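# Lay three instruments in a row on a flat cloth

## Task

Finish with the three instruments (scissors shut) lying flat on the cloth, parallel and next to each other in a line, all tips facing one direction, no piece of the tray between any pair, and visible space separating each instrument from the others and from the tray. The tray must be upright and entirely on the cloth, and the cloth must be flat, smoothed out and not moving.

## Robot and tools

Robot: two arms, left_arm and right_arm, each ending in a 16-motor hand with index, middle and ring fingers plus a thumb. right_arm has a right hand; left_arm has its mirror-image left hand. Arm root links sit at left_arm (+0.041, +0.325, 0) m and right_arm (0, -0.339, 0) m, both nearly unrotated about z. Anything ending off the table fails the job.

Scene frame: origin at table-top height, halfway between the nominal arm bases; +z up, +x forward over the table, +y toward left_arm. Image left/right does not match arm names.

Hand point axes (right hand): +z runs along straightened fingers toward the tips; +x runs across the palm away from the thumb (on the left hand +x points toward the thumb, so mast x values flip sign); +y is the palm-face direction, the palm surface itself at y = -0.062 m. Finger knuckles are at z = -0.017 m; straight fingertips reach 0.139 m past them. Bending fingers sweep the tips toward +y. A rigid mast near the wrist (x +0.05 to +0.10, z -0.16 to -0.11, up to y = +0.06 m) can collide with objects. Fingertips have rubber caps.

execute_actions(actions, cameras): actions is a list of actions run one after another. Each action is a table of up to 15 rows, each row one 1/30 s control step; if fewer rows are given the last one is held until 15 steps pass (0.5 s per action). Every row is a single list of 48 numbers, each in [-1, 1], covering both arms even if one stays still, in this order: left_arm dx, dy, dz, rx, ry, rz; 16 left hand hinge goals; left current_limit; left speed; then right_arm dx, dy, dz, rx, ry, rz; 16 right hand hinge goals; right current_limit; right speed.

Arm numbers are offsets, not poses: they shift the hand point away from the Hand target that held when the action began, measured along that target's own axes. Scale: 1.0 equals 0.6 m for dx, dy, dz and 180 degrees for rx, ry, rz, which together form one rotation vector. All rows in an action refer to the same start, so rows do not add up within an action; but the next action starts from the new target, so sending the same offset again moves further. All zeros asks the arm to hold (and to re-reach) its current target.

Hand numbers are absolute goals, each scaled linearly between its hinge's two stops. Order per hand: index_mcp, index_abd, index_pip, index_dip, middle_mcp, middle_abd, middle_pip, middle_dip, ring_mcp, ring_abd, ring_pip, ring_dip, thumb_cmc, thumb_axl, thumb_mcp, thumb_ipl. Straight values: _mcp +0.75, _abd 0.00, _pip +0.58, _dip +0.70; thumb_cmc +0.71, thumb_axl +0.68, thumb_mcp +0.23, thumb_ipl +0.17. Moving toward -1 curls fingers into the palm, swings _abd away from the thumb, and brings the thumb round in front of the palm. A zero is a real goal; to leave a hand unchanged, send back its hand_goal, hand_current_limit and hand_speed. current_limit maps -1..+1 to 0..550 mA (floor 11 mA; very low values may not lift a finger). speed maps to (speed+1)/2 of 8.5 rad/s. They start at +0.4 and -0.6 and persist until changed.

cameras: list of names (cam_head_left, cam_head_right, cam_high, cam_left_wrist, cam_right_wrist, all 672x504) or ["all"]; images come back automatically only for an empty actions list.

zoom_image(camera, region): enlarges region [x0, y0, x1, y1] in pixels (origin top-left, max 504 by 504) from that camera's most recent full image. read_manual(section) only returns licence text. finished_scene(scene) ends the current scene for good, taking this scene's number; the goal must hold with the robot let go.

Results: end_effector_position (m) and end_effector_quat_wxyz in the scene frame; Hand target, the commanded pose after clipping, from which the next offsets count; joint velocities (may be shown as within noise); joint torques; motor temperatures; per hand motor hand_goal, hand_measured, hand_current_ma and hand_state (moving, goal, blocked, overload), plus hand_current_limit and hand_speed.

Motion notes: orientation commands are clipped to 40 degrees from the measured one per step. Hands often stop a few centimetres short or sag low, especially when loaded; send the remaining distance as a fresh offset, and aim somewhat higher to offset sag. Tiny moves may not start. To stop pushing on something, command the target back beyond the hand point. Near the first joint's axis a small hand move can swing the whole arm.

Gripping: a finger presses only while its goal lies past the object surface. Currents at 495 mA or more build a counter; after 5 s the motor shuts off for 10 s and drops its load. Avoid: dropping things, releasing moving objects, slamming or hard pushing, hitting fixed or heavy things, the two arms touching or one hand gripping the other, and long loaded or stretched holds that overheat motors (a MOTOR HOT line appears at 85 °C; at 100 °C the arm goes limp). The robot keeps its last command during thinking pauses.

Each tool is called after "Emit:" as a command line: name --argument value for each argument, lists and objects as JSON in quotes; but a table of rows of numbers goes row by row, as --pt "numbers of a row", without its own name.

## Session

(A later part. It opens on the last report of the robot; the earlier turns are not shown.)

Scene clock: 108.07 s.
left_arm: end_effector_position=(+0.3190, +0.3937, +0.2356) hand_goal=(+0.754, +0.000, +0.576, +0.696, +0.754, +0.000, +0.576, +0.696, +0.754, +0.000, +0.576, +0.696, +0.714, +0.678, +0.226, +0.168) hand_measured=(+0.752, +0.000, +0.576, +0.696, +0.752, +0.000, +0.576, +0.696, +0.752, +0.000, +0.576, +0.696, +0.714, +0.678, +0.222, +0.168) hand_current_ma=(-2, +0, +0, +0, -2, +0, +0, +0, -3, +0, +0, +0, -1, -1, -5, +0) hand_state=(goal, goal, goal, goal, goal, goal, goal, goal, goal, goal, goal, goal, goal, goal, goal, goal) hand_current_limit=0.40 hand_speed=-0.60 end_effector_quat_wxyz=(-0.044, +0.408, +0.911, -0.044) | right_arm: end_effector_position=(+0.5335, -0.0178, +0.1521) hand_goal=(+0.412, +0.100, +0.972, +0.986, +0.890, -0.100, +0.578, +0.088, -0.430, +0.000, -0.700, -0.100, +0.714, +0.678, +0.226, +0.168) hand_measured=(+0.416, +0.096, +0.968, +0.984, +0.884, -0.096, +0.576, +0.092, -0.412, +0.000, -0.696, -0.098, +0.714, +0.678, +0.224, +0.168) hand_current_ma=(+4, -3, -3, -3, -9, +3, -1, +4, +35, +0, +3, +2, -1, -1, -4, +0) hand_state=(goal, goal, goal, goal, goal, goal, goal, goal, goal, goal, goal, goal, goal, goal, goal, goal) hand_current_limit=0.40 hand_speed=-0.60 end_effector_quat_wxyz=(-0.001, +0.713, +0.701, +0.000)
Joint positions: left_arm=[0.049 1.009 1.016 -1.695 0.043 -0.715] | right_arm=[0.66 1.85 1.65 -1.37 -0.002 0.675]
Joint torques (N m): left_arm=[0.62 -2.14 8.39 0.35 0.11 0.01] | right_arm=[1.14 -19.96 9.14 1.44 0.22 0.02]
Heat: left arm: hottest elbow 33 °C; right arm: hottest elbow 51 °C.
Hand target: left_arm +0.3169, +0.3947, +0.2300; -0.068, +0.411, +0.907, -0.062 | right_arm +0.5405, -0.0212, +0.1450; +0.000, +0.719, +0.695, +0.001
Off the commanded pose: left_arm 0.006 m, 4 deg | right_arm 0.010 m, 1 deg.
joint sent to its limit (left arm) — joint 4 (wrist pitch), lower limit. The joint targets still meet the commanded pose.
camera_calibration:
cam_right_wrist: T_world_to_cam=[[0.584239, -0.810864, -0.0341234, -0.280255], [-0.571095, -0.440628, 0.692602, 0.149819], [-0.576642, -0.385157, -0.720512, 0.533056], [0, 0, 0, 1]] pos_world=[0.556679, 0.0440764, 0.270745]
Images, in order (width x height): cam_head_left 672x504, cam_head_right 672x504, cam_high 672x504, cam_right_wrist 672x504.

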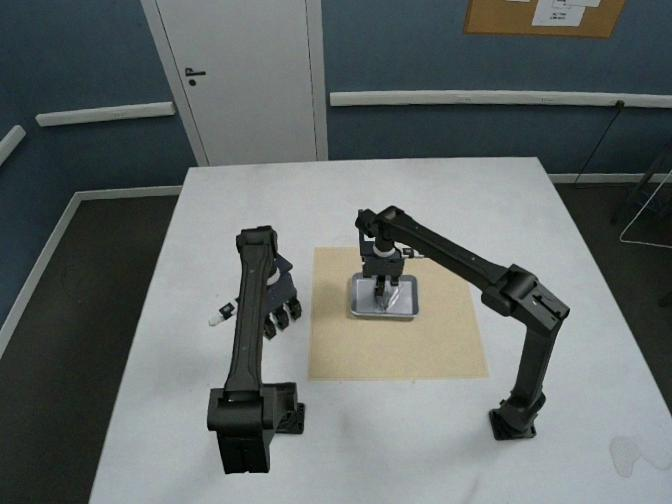

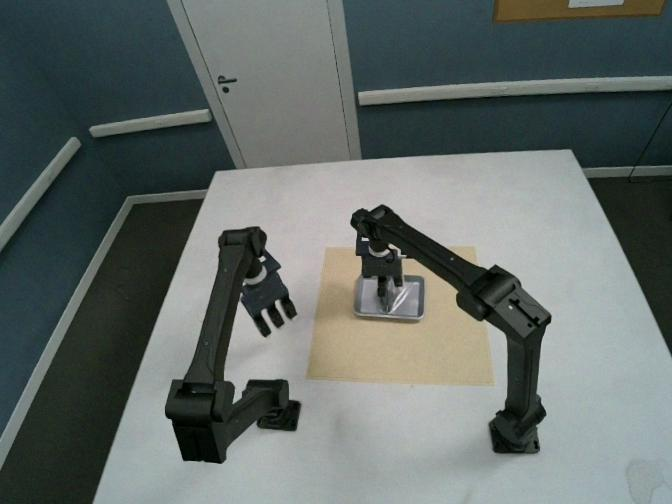

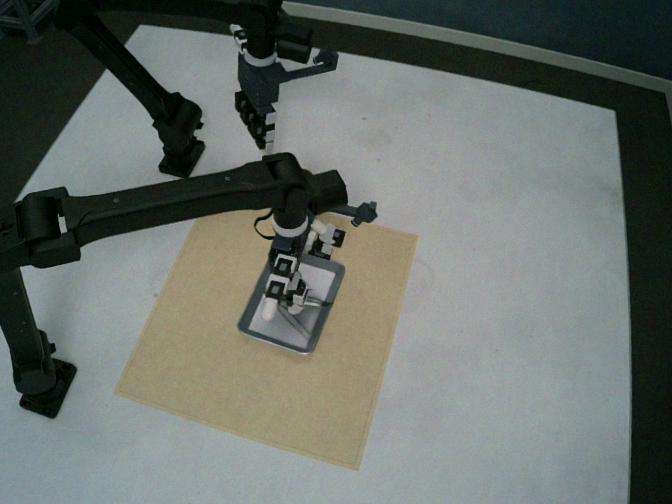

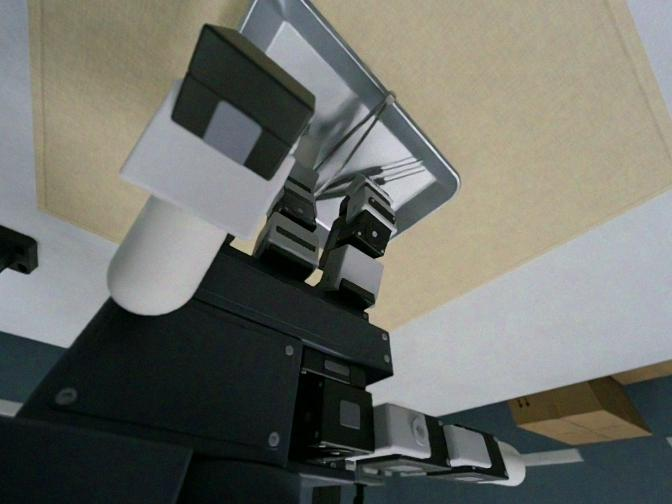

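Emit:
execute_actions --actions '[[[0,0,0,0,0,0,0.754,0,0.576,0.696,0.754,0,0.576,0.696,0.754,0,0.576,0.696,0.714,0.678,0.226,0.168,0.4,-0.6,0,0,0.025,0,0,0,0.411,0.02,0.971,0.986,0.89,-0.06,0.577,0.087,-0.43,0,-0.7,-0.1,0.714,0.678,0.226,0.168,0.4,-0.6]]]' --cameras '["cam_right_wrist","cam_head_left","cam_head_right","cam_high"]'

Emit:
zoom_image --camera "cam_right_wrist" --region '[280, 60, 440, 220]'

Emit:
zoom_image --camera "cam_head_right" --region '[350, 245, 430, 325]'

Scene clock: 114.97 s.
left_arm: end_effector_position=(+0.3190, +0.3937, +0.2356) hand_goal=(+0.754, +0.000, +0.576, +0.696, +0.754, +0.000, +0.576, +0.696, +0.754, +0.000, +0.576, +0.696, +0.714, +0.678, +0.226, +0.168) hand_measured=(+0.752, +0.000, +0.576, +0.696, +0.752, +0.000, +0.576, +0.696, +0.752, +0.000, +0.576, +0.696, +0.714, +0.678, +0.222, +0.168) hand_current_ma=(-2, +0, +0, +0, -2, +0, +0, +0, -3, +0, +0, +0, -1, -1, -5, +0) hand_state=(goal, goal, goal, goal, goal, goal, goal, goal, goal, goal, goal, goal, goal, goal, goal, goal) hand_current_limit=0.40 hand_speed=-0.60 end_effector_quat_wxyz=(-0.044, +0.408, +0.911, -0.044) | right_arm: end_effector_position=(+0.5336, -0.0177, +0.1369) hand_goal=(+0.412, +0.020, +0.972, +0.986, +0.890, -0.060, +0.578, +0.088, -0.430, +0.000, -0.700, -0.100, +0.714, +0.678, +0.226, +0.168) hand_measured=(+0.416, +0.022, +0.968, +0.984, +0.884, -0.062, +0.576, +0.092, -0.412, +0.000, -0.696, -0.098, +0.714, +0.678, +0.224, +0.168) hand_current_ma=(+4, +2, -3, -3, -9, -2, -1, +4, +35, +0, +3, +2, -1, -1, -4, +0) hand_state=(goal, goal, goal, goal, goal, goal, goal, goal, goal, goal, goal, goal, goal, goal, goal, goal) hand_current_limit=0.40 hand_speed=-0.60 end_effector_quat_wxyz=(-0.001, +0.713, +0.701, +0.000)
Joint positions: left_arm=[0.049 1.009 1.016 -1.695 0.043 -0.715] | right_arm=[0.66 1.86 1.623 -1.334 -0.002 0.675]
Joint torques (N m): left_arm=[0.5 -1.96 8.42 0.32 0.11 0.01] | right_arm=[0.85 -19.96 9.16 1.42 0.22 0.03]
Heat: left arm: hottest elbow 33 °C; right arm: hottest elbow 50 °C.
Hand target: left_arm +0.3169, +0.3947, +0.2300; -0.068, +0.411, +0.907, -0.062 | right_arm +0.5405, -0.0212, +0.1300; +0.000, +0.719, +0.695, +0.001
Off the commanded pose: left_arm 0.006 m, 4 deg | right_arm 0.010 m, 1 deg.
joint sent to its limit (left arm) — joint 4 (wrist pitch), lower limit. The joint targets still meet the commanded pose.
camera_calibration:
cam_right_wrist: T_world_to_cam=[[0.584149, -0.810927, -0.0341628, -0.280746], [-0.570881, -0.440423, 0.692909, 0.160297], [-0.576945, -0.385259, -0.720215, 0.522356], [0, 0, 0, 1]] pos_world=[0.556879, 0.0441763, 0.255546]
Images, in order (width x height): cam_head_left 672x504, cam_head_right 672x504, cam_high 672x504, cam_right_wrist 672x504.

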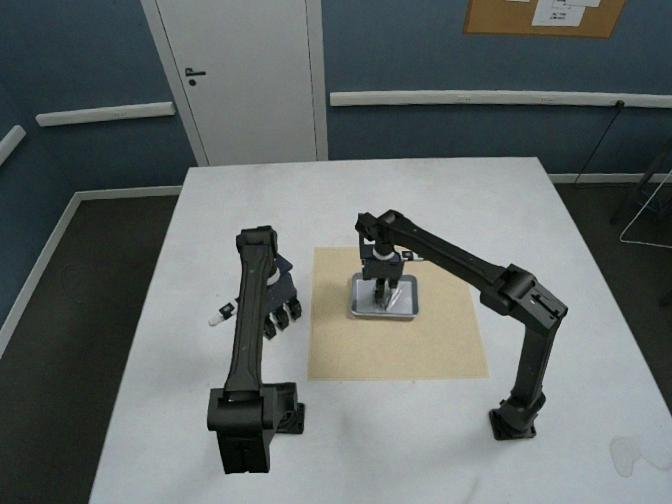

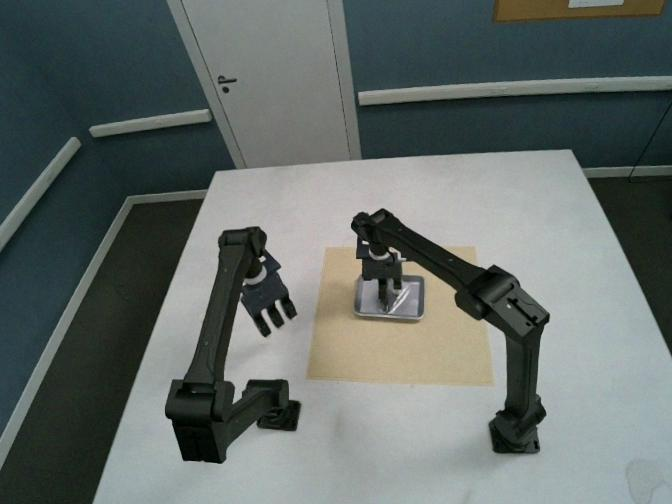

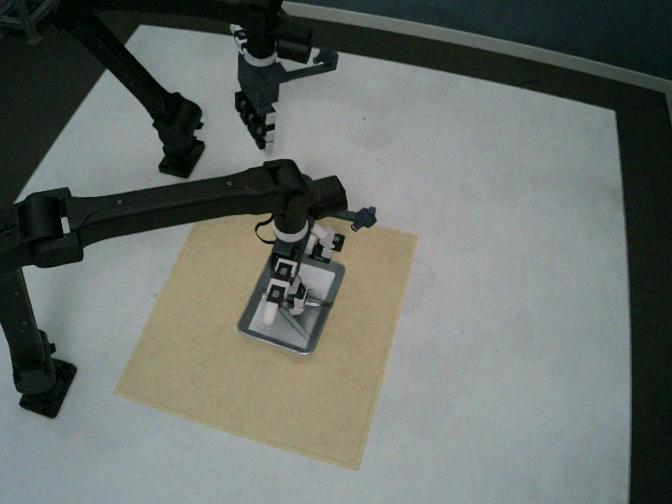

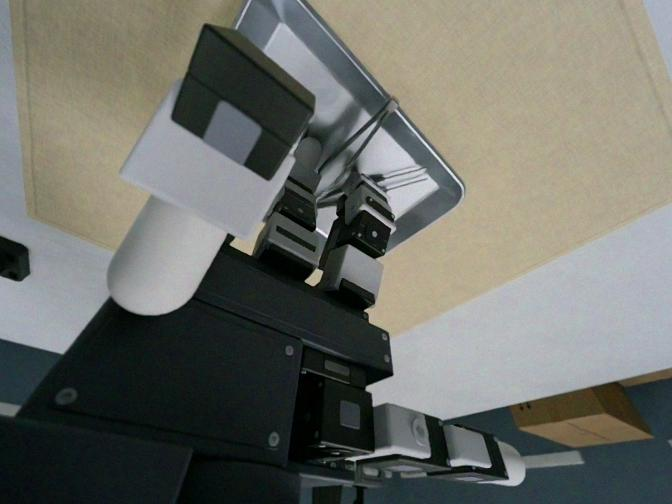

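Scaled by 3.150 from the camera's 672x504 image, which has a finer 960x720 frame.

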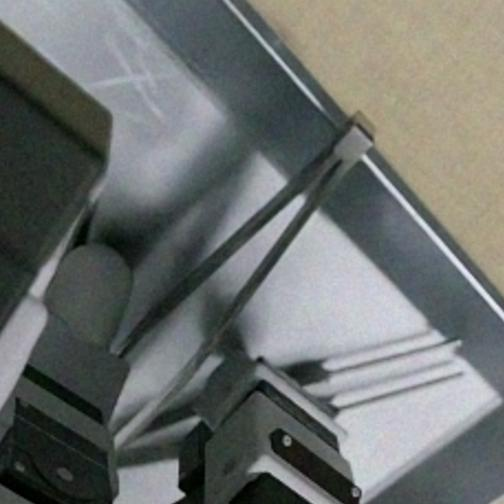

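Scaled by 6.300 from the camera's 672x504 image, which has a finer 960x720 frame.

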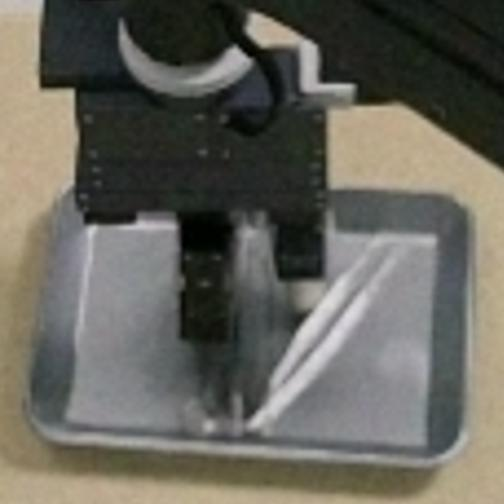

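Emit:
execute_actions --actions '[[[0,0,0,0,0,0,0.754,0,0.576,0.696,0.754,0,0.576,0.696,0.754,0,0.576,0.696,0.714,0.678,0.226,0.168,0.4,-0.6,0,0,0,0,0,0,0.411,-0.15,0.971,0.986,0.89,0.1,0.577,0.087,-0.43,0,-0.7,-0.1,0.714,0.678,0.226,0.168,0.4,-0.85]],[[0,0,0,0,0,0,0.754,0,0.576,0.696,0.754,0,0.576,0.696,0.754,0,0.576,0.696,0.714,0.678,0.226,0.168,0.4,-0.6,0,0,0,0,0,0,0.411,-0.3,0.971,0.986,0.89,0.3,0.577,0.087,-0.43,0,-0.7,-0.1,0.714,0.678,0.226,0.168,0.4,-0.85]]]' --cameras '["cam_right_wrist","cam_head_left","cam_head_right","cam_high"]'

Emit:
zoom_image --camera "cam_right_wrist" --region '[280, 60, 440, 220]'

Emit:
zoom_image --camera "cam_head_right" --region '[350, 245, 430, 325]'

Scene clock: 121.27 s.
left_arm: end_effector_position=(+0.3190, +0.3937, +0.2356) hand_goal=(+0.754, +0.000, +0.576, +0.696, +0.754, +0.000, +0.576, +0.696, +0.754, +0.000, +0.576, +0.696, +0.714, +0.678, +0.226, +0.168) hand_measured=(+0.752, +0.000, +0.576, +0.696, +0.752, +0.000, +0.576, +0.696, +0.752, +0.000, +0.576, +0.696, +0.714, +0.678, +0.222, +0.168) hand_current_ma=(-2, +0, +0, +0, -2, +0, +0, +0, -3, +0, +0, +0, -1, -1, -5, +0) hand_state=(goal, goal, goal, goal, goal, goal, goal, goal, goal, goal, goal, goal, goal, goal, goal, goal) hand_current_limit=0.40 hand_speed=-0.60 end_effector_quat_wxyz=(-0.044, +0.408, +0.911, -0.044) | right_arm: end_effector_position=(+0.5337, -0.0177, +0.1370) hand_goal=(+0.412, -0.300, +0.972, +0.986, +0.890, +0.300, +0.578, +0.088, -0.430, +0.000, -0.700, -0.100, +0.714, +0.678, +0.226, +0.168) hand_measured=(+0.412, -0.094, +0.970, +0.984, +0.890, +0.054, +0.576, +0.088, -0.412, +0.000, -0.696, -0.098, +0.714, +0.678, +0.224, +0.168) hand_current_ma=(-1, +385, -3, -2, +0, -385, -1, +0, +35, +0, +3, +2, -1, -1, -4, +0) hand_state=(goal, blocked, goal, goal, goal, blocked, goal, goal, goal, goal, goal, goal, goal, goal, goal, goal) hand_current_limit=0.40 hand_speed=-0.85 end_effector_quat_wxyz=(-0.001, +0.713, +0.701, +0.000)
Joint positions: left_arm=[0.049 1.009 1.016 -1.695 0.043 -0.715] | right_arm=[0.66 1.86 1.623 -1.334 -0.002 0.675]
Joint torques (N m): left_arm=[0.44 -1.96 8.43 0.34 0.11 0.02] | right_arm=[1.32 -20.13 9.11 1.36 0.22 0.02]
Heat: left arm: hottest elbow 33 °C; right arm: hottest elbow 50 °C.
Hand target: left_arm +0.3169, +0.3947, +0.2300; -0.068, +0.411, +0.907, -0.062 | right_arm +0.5404, -0.0210, +0.1300; +0.000, +0.719, +0.695, +0.001
Off the commanded pose: left_arm 0.006 m, 4 deg | right_arm 0.010 m, 1 deg.
joint sent to its limit (left arm) — joint 4 (wrist pitch), lower limit. The joint targets still meet the commanded pose.
camera_calibration:
cam_right_wrist: T_world_to_cam=[[0.584198, -0.810911, -0.0337099, -0.280891], [-0.571033, -0.44019, 0.692931, 0.160367], [-0.576744, -0.385559, -0.720215, 0.522256], [0, 0, 0, 1]] pos_world=[0.556879, 0.0441754, 0.255545]
Images, in order (width x height): cam_head_left 672x504, cam_head_right 672x504, cam_high 672x504, cam_right_wrist 672x504.

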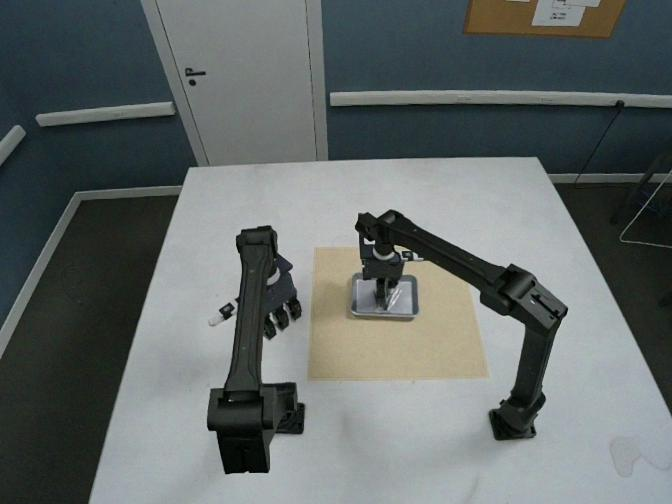

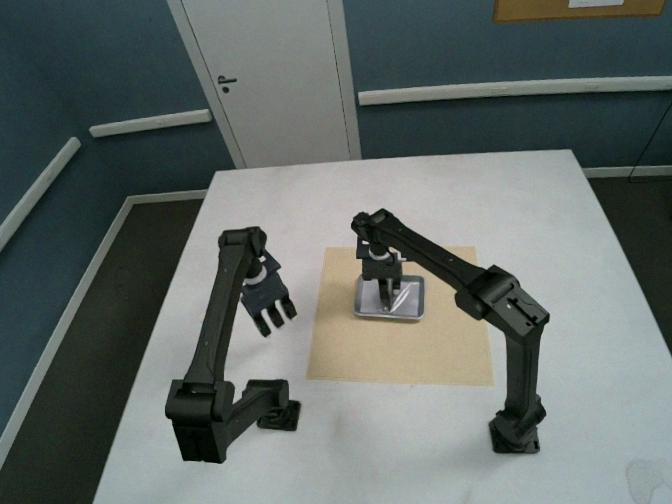

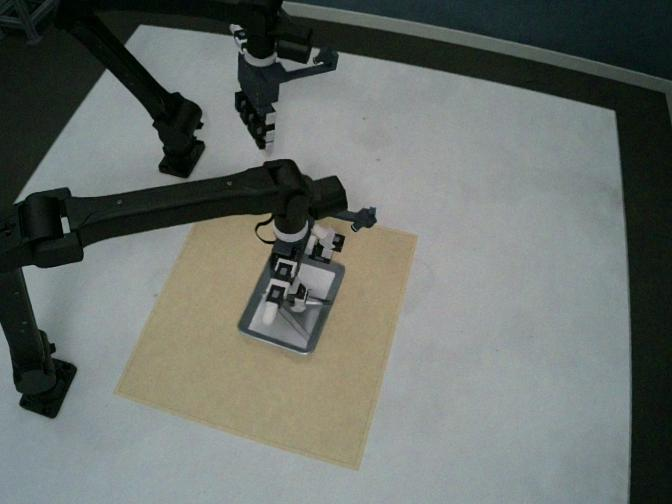

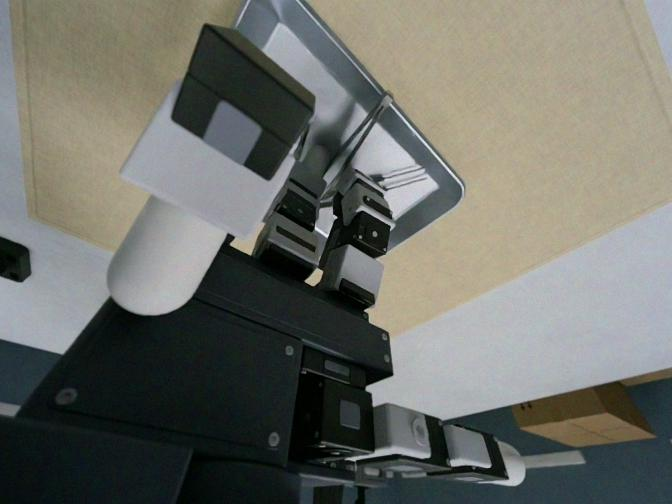

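Scaled by 3.150 from the camera's 672x504 image, which has a finer 960x720 frame.

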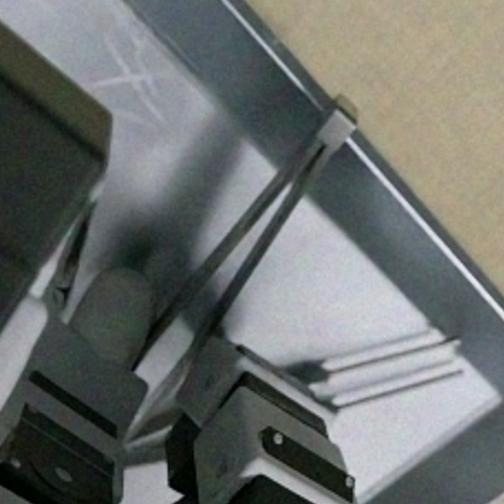

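Scaled by 6.300 from the camera's 672x504 image, which has a finer 960x720 frame.

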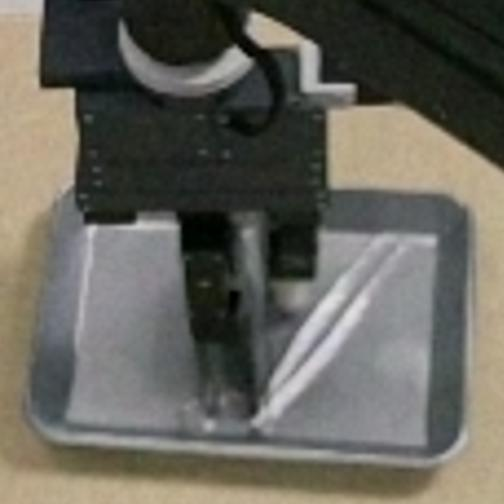

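Emit:
execute_actions --actions '[[[0,0,0,0,0,0,0.754,0,0.576,0.696,0.754,0,0.576,0.696,0.754,0,0.576,0.696,0.714,0.678,0.226,0.168,0.4,-0.6,0,0,-0.04,0,0,0,0.411,-0.3,0.971,0.986,0.89,0.3,0.577,0.087,-0.43,0,-0.7,-0.1,0.714,0.678,0.226,0.168,0.4,-0.85]],[[0,0,0,0,0,0,0.754,0,0.576,0.696,0.754,0,0.576,0.696,0.754,0,0.576,0.696,0.714,0.678,0.226,0.168,0.4,-0.6,0,0,-0.06,0,0,0,0.411,-0.3,0.971,0.986,0.89,0.3,0.577,0.087,-0.43,0,-0.7,-0.1,0.714,0.678,0.226,0.168,0.4,-0.85]],[[0,0,0,0,0,0,0.754,0,0.576,0.696,0.754,0,0.576,0.696,0.754,0,0.576,0.696,0.714,0.678,0.226,0.168,0.4,-0.6,0,0,-0.08,0,0,0,0.411,-0.3,0.971,0.986,0.89,0.3,0.577,0.087,-0.43,0,-0.7,-0.1,0.714,0.678,0.226,0.168,0.4,-0.85]]]' --cameras '["cam_right_wrist","cam_head_left","cam_head_right","cam_high"]'

Emit:
zoom_image --camera "cam_right_wrist" --region '[240, 0, 500, 220]'

Emit:
zoom_image --camera "cam_head_right" --region '[350, 245, 430, 325]'

Emit:
zoom_image --camera "cam_high" --region '[230, 220, 350, 360]'

Scene clock: 128.17 s.
left_arm: end_effector_position=(+0.3190, +0.3937, +0.2356) hand_goal=(+0.754, +0.000, +0.576, +0.696, +0.754, +0.000, +0.576, +0.696, +0.754, +0.000, +0.576, +0.696, +0.714, +0.678, +0.226, +0.168) hand_measured=(+0.752, +0.000, +0.576, +0.696, +0.752, +0.000, +0.576, +0.696, +0.752, +0.000, +0.576, +0.696, +0.714, +0.678, +0.222, +0.168) hand_current_ma=(-2, +0, +0, +0, -2, +0, +0, +0, -3, +0, +0, +0, -1, -1, -5, +0) hand_state=(goal, goal, goal, goal, goal, goal, goal, goal, goal, goal, goal, goal, goal, goal, goal, goal) hand_current_limit=0.40 hand_speed=-0.60 end_effector_quat_wxyz=(-0.044, +0.408, +0.911, -0.044) | right_arm: end_effector_position=(+0.5293, -0.0216, +0.2207) hand_goal=(+0.412, -0.300, +0.972, +0.986, +0.890, +0.300, +0.578, +0.088, -0.430, +0.000, -0.700, -0.100, +0.714, +0.678, +0.226, +0.168) hand_measured=(+0.408, -0.094, +0.968, +0.984, +0.890, +0.054, +0.576, +0.084, -0.412, +0.000, -0.696, -0.098, +0.714, +0.678, +0.224, +0.168) hand_current_ma=(-5, +385, -5, -2, +1, -385, -2, -3, +35, +0, +3, +2, +0, -1, -4, +0) hand_state=(goal, blocked, goal, goal, goal, blocked, goal, goal, goal, goal, goal, goal, goal, goal, goal, goal) hand_current_limit=0.40 hand_speed=-0.85 end_effector_quat_wxyz=(-0.002, +0.714, +0.700, -0.014)
Joint positions: left_arm=[0.049 1.009 1.016 -1.695 0.043 -0.715] | right_arm=[0.66 1.833 1.809 -1.575 -0.001 0.675]
Joint torques (N m): left_arm=[0.44 -2.02 8.42 0.38 0.11 0.02] | right_arm=[1.14 -20.78 13 0.17 0.2 0.02]
Heat: left arm: hottest elbow 33 °C; right arm: hottest elbow 50 °C.
Hand target: left_arm +0.3169, +0.3947, +0.2300; -0.068, +0.411, +0.907, -0.062 | right_arm +0.5401, -0.0211, +0.2381; +0.000, +0.719, +0.695, +0.001
Off the commanded pose: left_arm 0.006 m, 4 deg | right_arm 0.020 m, 2 deg.
joint sent to its limit (left arm) — joint 4 (wrist pitch), lower limit. The joint targets still meet the commanded pose.
camera_calibration:
cam_right_wrist: T_world_to_cam=[[0.583128, -0.811747, -0.0320688, -0.278435], [-0.556058, -0.427607, 0.712707, 0.0861792], [-0.592251, -0.397767, -0.700729, 0.582281], [0, 0, 0, 1]] pos_world=[0.55514, 0.0424443, 0.337671]
Images, in order (width x height): cam_head_left 672x504, cam_head_right 672x504, cam_high 672x504, cam_right_wrist 672x504.

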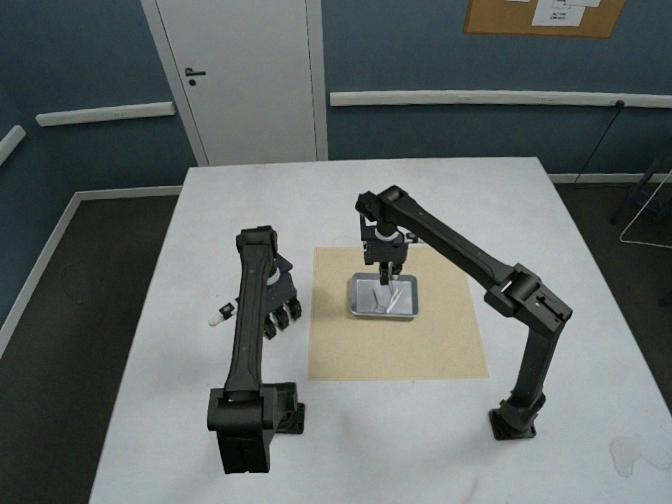

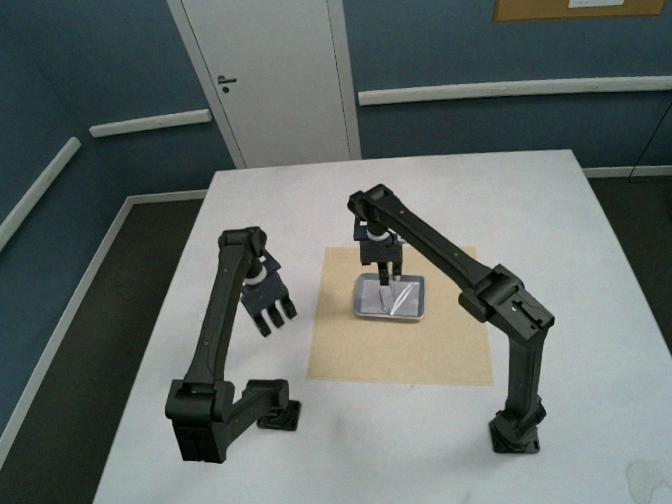

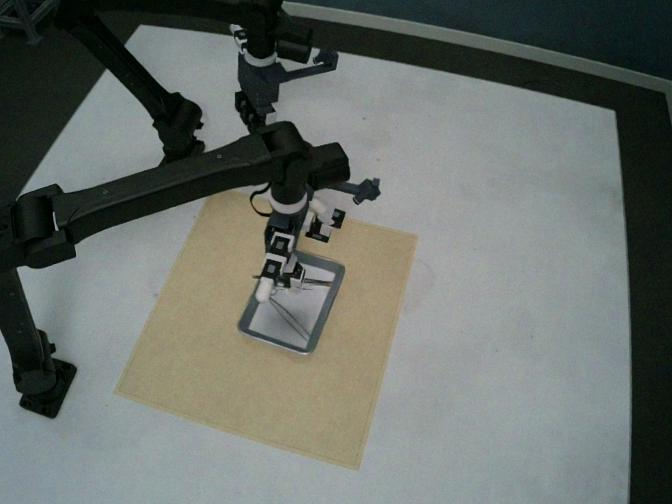

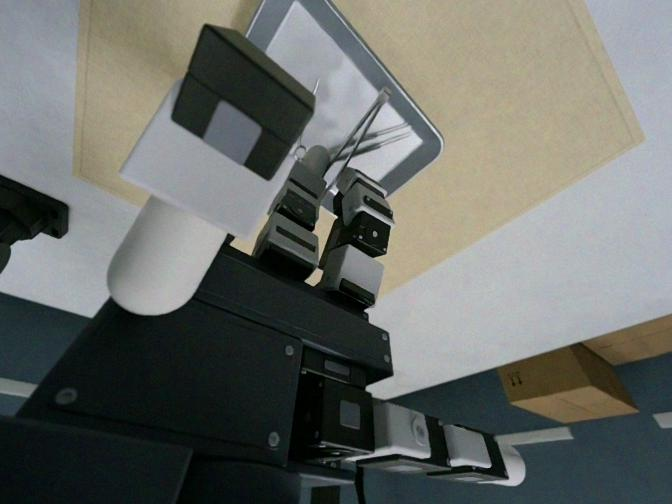

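Scaled by 1.938 from the camera's 672x504 image, which has a finer 960x720 frame.

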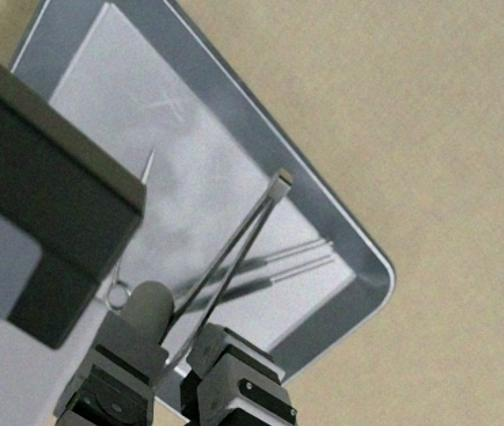

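Scaled by 6.300 from the camera's 672x504 image, which has a finer 960x720 frame.

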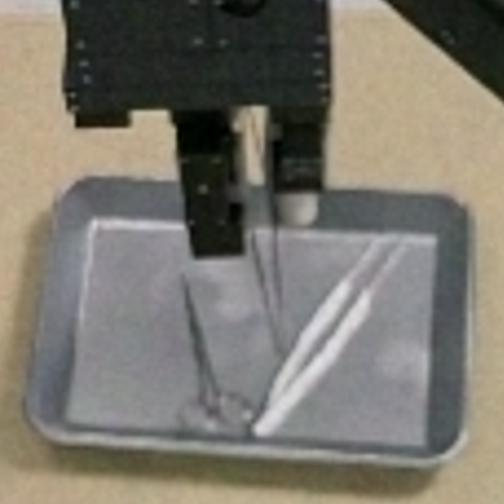

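Scaled by 3.600 from the camera's 672x504 image, which has a finer 960x720 frame.

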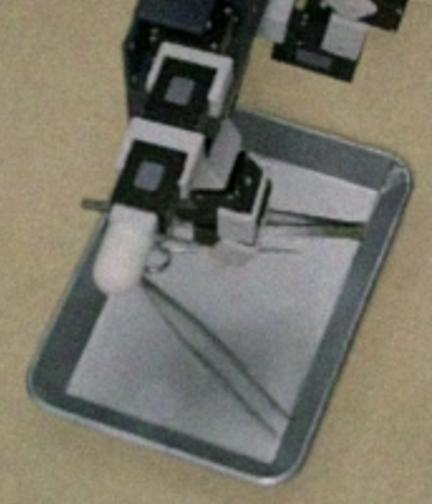

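Emit:
execute_actions --actions '[[[0,0,0,0,0,0,0.754,0,0.576,0.696,0.754,0,0.576,0.696,0.754,0,0.576,0.696,0.714,0.678,0.226,0.168,0.4,-0.6,-0.0613,-0.104,0,0,0,-0.1444,0.411,-0.3,0.971,0.986,0.89,0.3,0.577,0.087,-0.43,0,-0.7,-0.1,0.714,0.678,0.226,0.168,0.4,-0.85]],[[0,0,0,0,0,0,0.754,0,0.576,0.696,0.754,0,0.576,0.696,0.754,0,0.576,0.696,0.714,0.678,0.226,0.168,0.4,-0.6,-0.0095,-0.1205,0,0,0,-0.1444,0.411,-0.3,0.971,0.986,0.89,0.3,0.577,0.087,-0.43,0,-0.7,-0.1,0.714,0.678,0.226,0.168,0.4,-0.85]],[[0,0,0,0,0,0,0.754,0,0.576,0.696,0.754,0,0.576,0.696,0.754,0,0.576,0.696,0.714,0.678,0.226,0.168,0.4,-0.6,0.0443,-0.1124,0,0,0,-0.1444,0.411,-0.3,0.971,0.986,0.89,0.3,0.577,0.087,-0.43,0,-0.7,-0.1,0.714,0.678,0.226,0.168,0.4,-0.85]],[[0,0,0,0,0,0,0.754,0,0.576,0.696,0.754,0,0.576,0.696,0.754,0,0.576,0.696,0.714,0.678,0.226,0.168,0.4,-0.6,0.089,-0.0816,0,0,0,-0.1444,0.411,-0.3,0.971,0.986,0.89,0.3,0.577,0.087,-0.43,0,-0.7,-0.1,0.714,0.678,0.226,0.168,0.4,-0.85]]]' --cameras '["cam_right_wrist","cam_head_left","cam_head_right","cam_high"]'

Emit:
zoom_image --camera "cam_high" --region '[120, 230, 320, 430]'

Emit:
zoom_image --camera "cam_head_right" --region '[340, 265, 500, 385]'

Scene clock: 146.50 s.
left_arm: end_effector_position=(+0.3190, +0.3937, +0.2356) hand_goal=(+0.754, +0.000, +0.576, +0.696, +0.754, +0.000, +0.576, +0.696, +0.754, +0.000, +0.576, +0.696, +0.714, +0.678, +0.226, +0.168) hand_measured=(+0.752, +0.000, +0.576, +0.696, +0.752, +0.000, +0.576, +0.696, +0.752, +0.000, +0.576, +0.696, +0.714, +0.678, +0.222, +0.168) hand_current_ma=(-2, +0, +0, +0, -2, +0, +0, +0, -3, +0, +0, +0, -1, -1, -5, +0) hand_state=(goal, goal, goal, goal, goal, goal, goal, goal, goal, goal, goal, goal, goal, goal, goal, goal) hand_current_limit=0.40 hand_speed=-0.60 end_effector_quat_wxyz=(-0.044, +0.408, +0.911, -0.044) | right_arm: end_effector_position=(+0.2826, -0.1592, +0.2362) hand_goal=(+0.412, -0.300, +0.972, +0.986, +0.890, +0.300, +0.578, +0.088, -0.430, +0.000, -0.700, -0.100, +0.714, +0.678, +0.226, +0.168) hand_measured=(+0.408, -0.096, +0.968, +0.984, +0.892, +0.054, +0.576, +0.084, -0.414, +0.000, -0.698, -0.098, +0.712, +0.678, +0.224, +0.168) hand_current_ma=(-5, +385, -5, -2, +1, -385, -1, -3, +30, +0, +3, +2, -1, -1, -4, +0) hand_state=(goal, blocked, goal, goal, goal, blocked, goal, goal, goal, goal, goal, goal, goal, goal, goal, goal) hand_current_limit=0.40 hand_speed=-0.85 end_effector_quat_wxyz=(+0.003, -0.100, +0.995, -0.002)
Joint positions: left_arm=[0.049 1.009 1.016 -1.695 0.043 -0.715] | right_arm=[0.329 1.095 1.058 -1.529 0.005 -1.445]
Joint torques (N m): left_arm=[0.44 -2.02 8.39 0.38 0.11 0.02] | right_arm=[1.14 -7 10 0.77 -0.3 -0.14]
Heat: left arm: hottest elbow 33 °C; right arm: hottest elbow 52 °C.
Hand target: left_arm +0.3169, +0.3947, +0.2300; -0.068, +0.411, +0.907, -0.062 | right_arm +0.2855, -0.1598, +0.2374; +0.001, -0.105, +0.995, +0.000
Off the commanded pose: left_arm 0.006 m, 4 deg | right_arm 0.003 m, 1 deg.
joint sent to its limit (left arm) — joint 4 (wrist pitch), lower limit. The joint targets still meet the commanded pose.
camera_calibration:
cam_right_wrist: T_world_to_cam=[[0.665718, 0.745582, -0.0304357, -0.0215389], [0.547864, -0.460674, 0.698301, -0.434748], [0.50662, -0.481546, -0.715157, 0.071751], [0, 0, 0, 1]] pos_world=[0.216171, -0.149667, 0.354243]
Images, in order (width x height): cam_head_left 672x504, cam_head_right 672x504, cam_high 672x504, cam_right_wrist 672x504.

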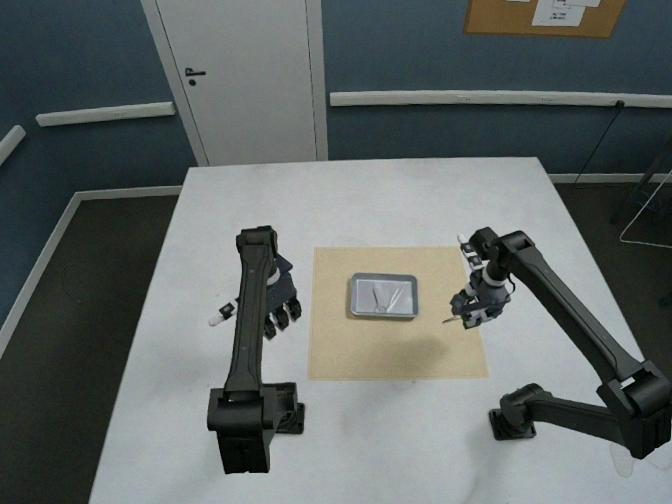

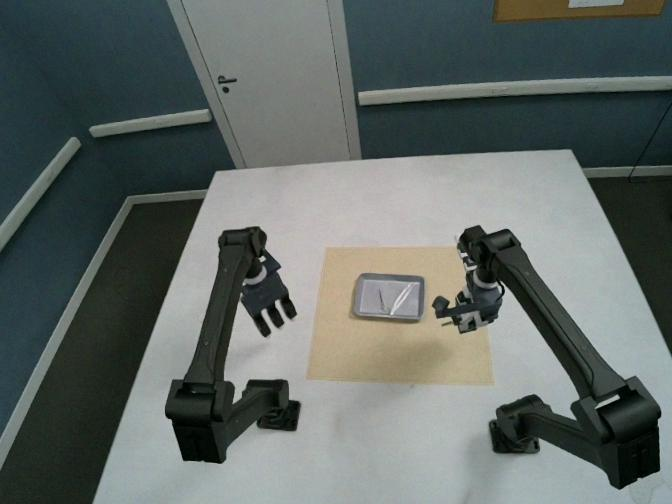

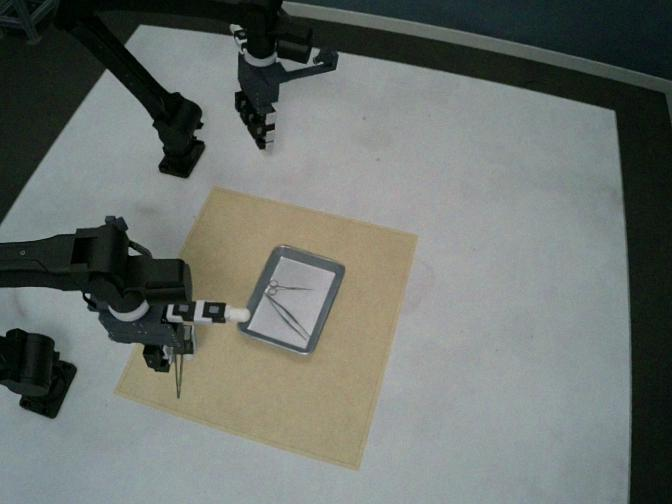

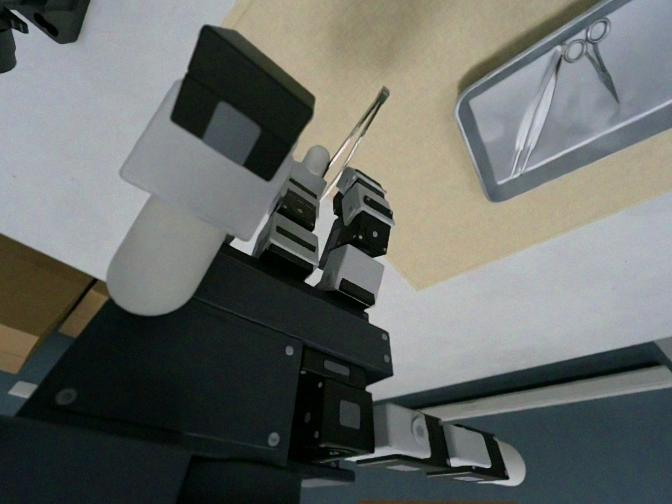

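Scaled by 2.520 from the camera's 672x504 image, which has a finer 960x720 frame.

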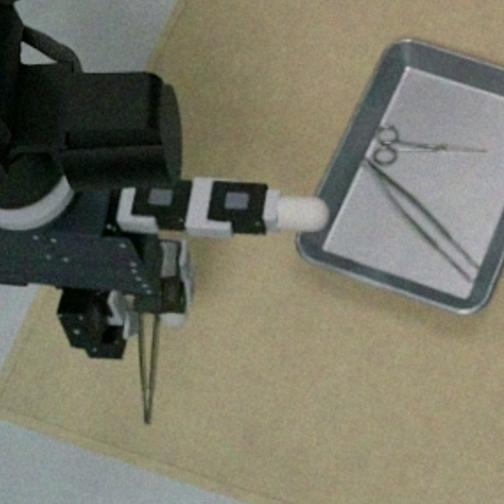

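Scaled by 3.150 from the camera's 672x504 image, which has a finer 960x720 frame.

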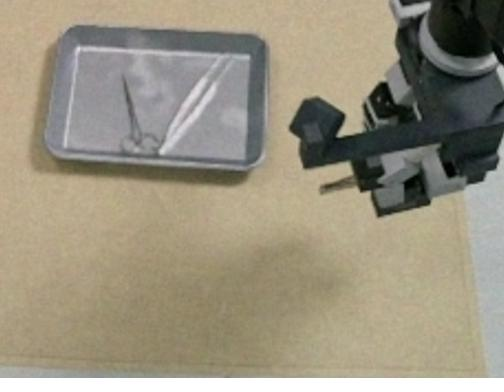

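Emit:
execute_actions --actions '[[[0,0,0,0,0,0,0.754,0,0.576,0.696,0.754,0,0.576,0.696,0.754,0,0.576,0.696,0.714,0.678,0.226,0.168,0.4,-0.6,-0.0052,0.0245,0.08,0,0,0,0.411,-0.3,0.971,0.986,0.89,0.3,0.577,0.087,-0.43,0,-0.7,-0.1,0.714,0.678,0.226,0.168,0.4,-0.85]],[[0,0,0,0,0,0,0.754,0,0.576,0.696,0.754,0,0.576,0.696,0.754,0,0.576,0.696,0.714,0.678,0.226,0.168,0.4,-0.6,0,0,0.08,0,0,0,0.411,-0.3,0.971,0.986,0.89,0.3,0.577,0.087,-0.43,0,-0.7,-0.1,0.714,0.678,0.226,0.168,0.4,-0.85]]]' --cameras '["cam_right_wrist","cam_head_left","cam_head_right","cam_high"]'

Emit:
zoom_image --camera "cam_high" --region '[120, 280, 270, 430]'

Emit:
zoom_image --camera "cam_right_wrist" --region '[280, 40, 440, 220]'

Scene clock: 158.17 s.
left_arm: end_effector_position=(+0.3190, +0.3937, +0.2356) hand_goal=(+0.754, +0.000, +0.576, +0.696, +0.754, +0.000, +0.576, +0.696, +0.754, +0.000, +0.576, +0.696, +0.714, +0.678, +0.226, +0.168) hand_measured=(+0.752, +0.000, +0.576, +0.696, +0.752, +0.000, +0.576, +0.696, +0.752, +0.000, +0.576, +0.696, +0.714, +0.678, +0.222, +0.168) hand_current_ma=(-2, +0, +0, +0, -2, +0, +0, +0, -3, +0, +0, +0, -1, -1, -5, +0) hand_state=(goal, goal, goal, goal, goal, goal, goal, goal, goal, goal, goal, goal, goal, goal, goal, goal) hand_current_limit=0.40 hand_speed=-0.60 end_effector_quat_wxyz=(-0.044, +0.408, +0.911, -0.044) | right_arm: end_effector_position=(+0.2800, -0.1498, +0.1387) hand_goal=(+0.412, -0.300, +0.972, +0.986, +0.890, +0.300, +0.578, +0.088, -0.430, +0.000, -0.700, -0.100, +0.714, +0.678, +0.226, +0.168) hand_measured=(+0.408, -0.096, +0.968, +0.984, +0.892, +0.054, +0.576, +0.084, -0.414, +0.000, -0.698, -0.098, +0.714, +0.678, +0.224, +0.168) hand_current_ma=(-5, +385, -5, -2, +2, -385, -1, -3, +30, +0, +3, +2, -1, -1, -4, +0) hand_state=(goal, blocked, goal, goal, goal, blocked, goal, goal, goal, goal, goal, goal, goal, goal, goal, goal) hand_current_limit=0.40 hand_speed=-0.85 end_effector_quat_wxyz=(-0.008, -0.107, +0.994, -0.003)
Joint positions: left_arm=[0.049 1.009 1.016 -1.695 0.043 -0.715] | right_arm=[0.358 1.165 0.85 -1.273 0.001 -1.43]
Joint torques (N m): left_arm=[0.44 -1.96 8.43 0.35 0.11 0.02] | right_arm=[2.96 -7.65 9.52 1.47 -0.26 0.09]
Heat: left arm: hottest elbow 33 °C; right arm: hottest elbow 52 °C.
Hand target: left_arm +0.3169, +0.3947, +0.2300; -0.068, +0.411, +0.907, -0.062 | right_arm +0.2857, -0.1446, +0.1415; +0.001, -0.105, +0.994, +0.001
Off the commanded pose: left_arm 0.006 m, 4 deg | right_arm 0.008 m, 1 deg.
joint sent to its limit (left arm) — joint 4 (wrist pitch), lower limit. The joint targets still meet the commanded pose.
camera_calibration:
cam_right_wrist: T_world_to_cam=[[0.653972, 0.754992, -0.0480401, -0.0226074], [0.570091, -0.450076, 0.687334, -0.364006], [0.49731, -0.476884, -0.724751, 0.0125204], [0, 0, 0, 1]] pos_world=[0.216074, -0.140791, 0.258182]
Images, in order (width x height): cam_head_left 672x504, cam_head_right 672x504, cam_high 672x504, cam_right_wrist 672x504.

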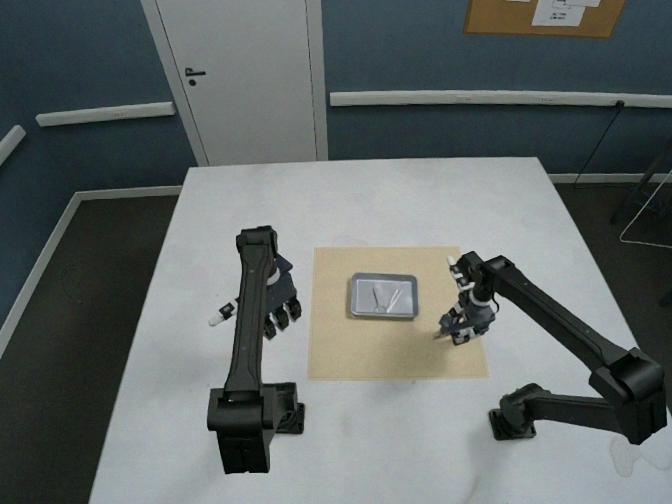

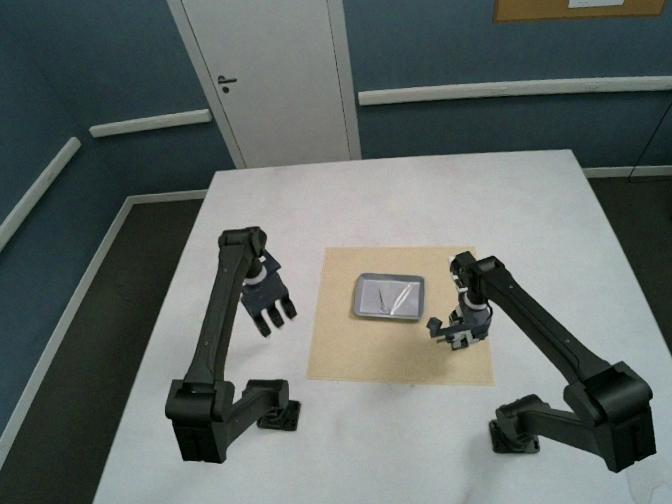

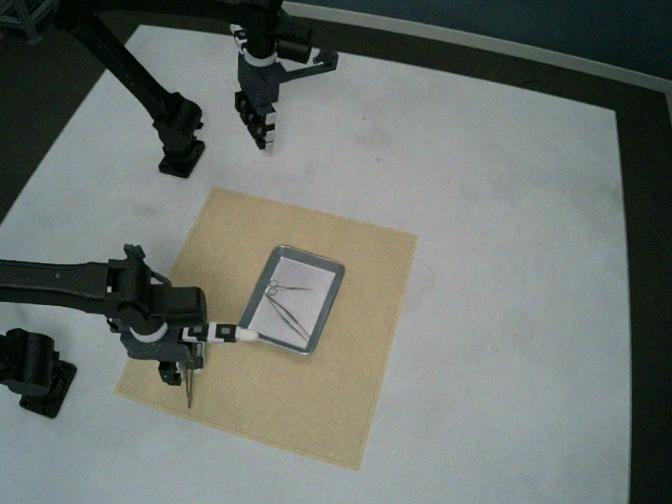

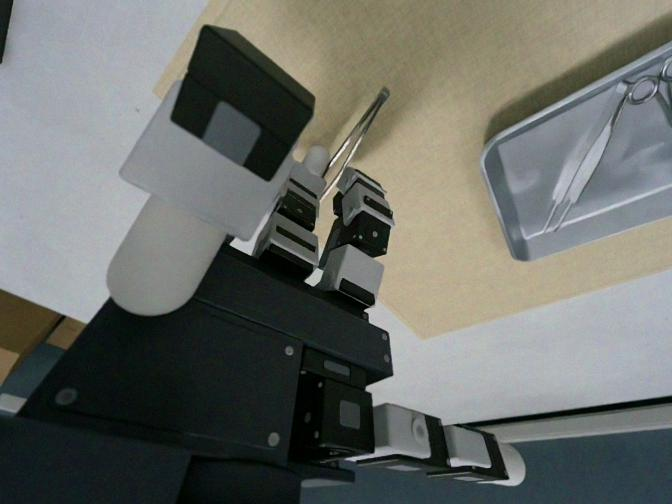

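Scaled by 3.360 from the camera's 672x504 image, which has a finer 960x720 frame.

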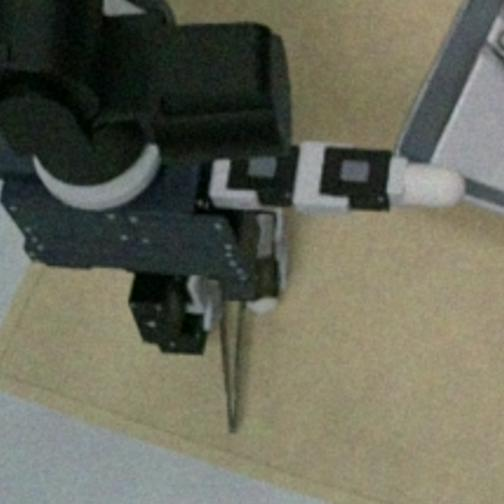

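Scaled by 2.800 from the camera's 672x504 image, which has a finer 960x720 frame.

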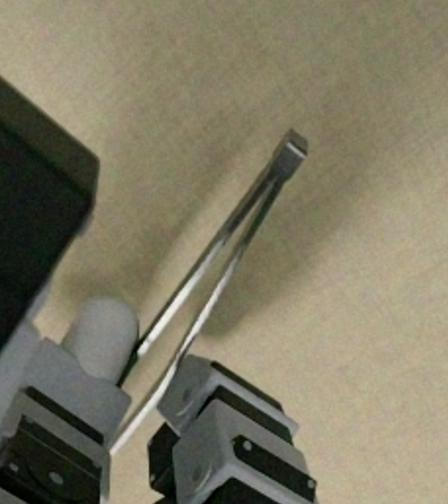

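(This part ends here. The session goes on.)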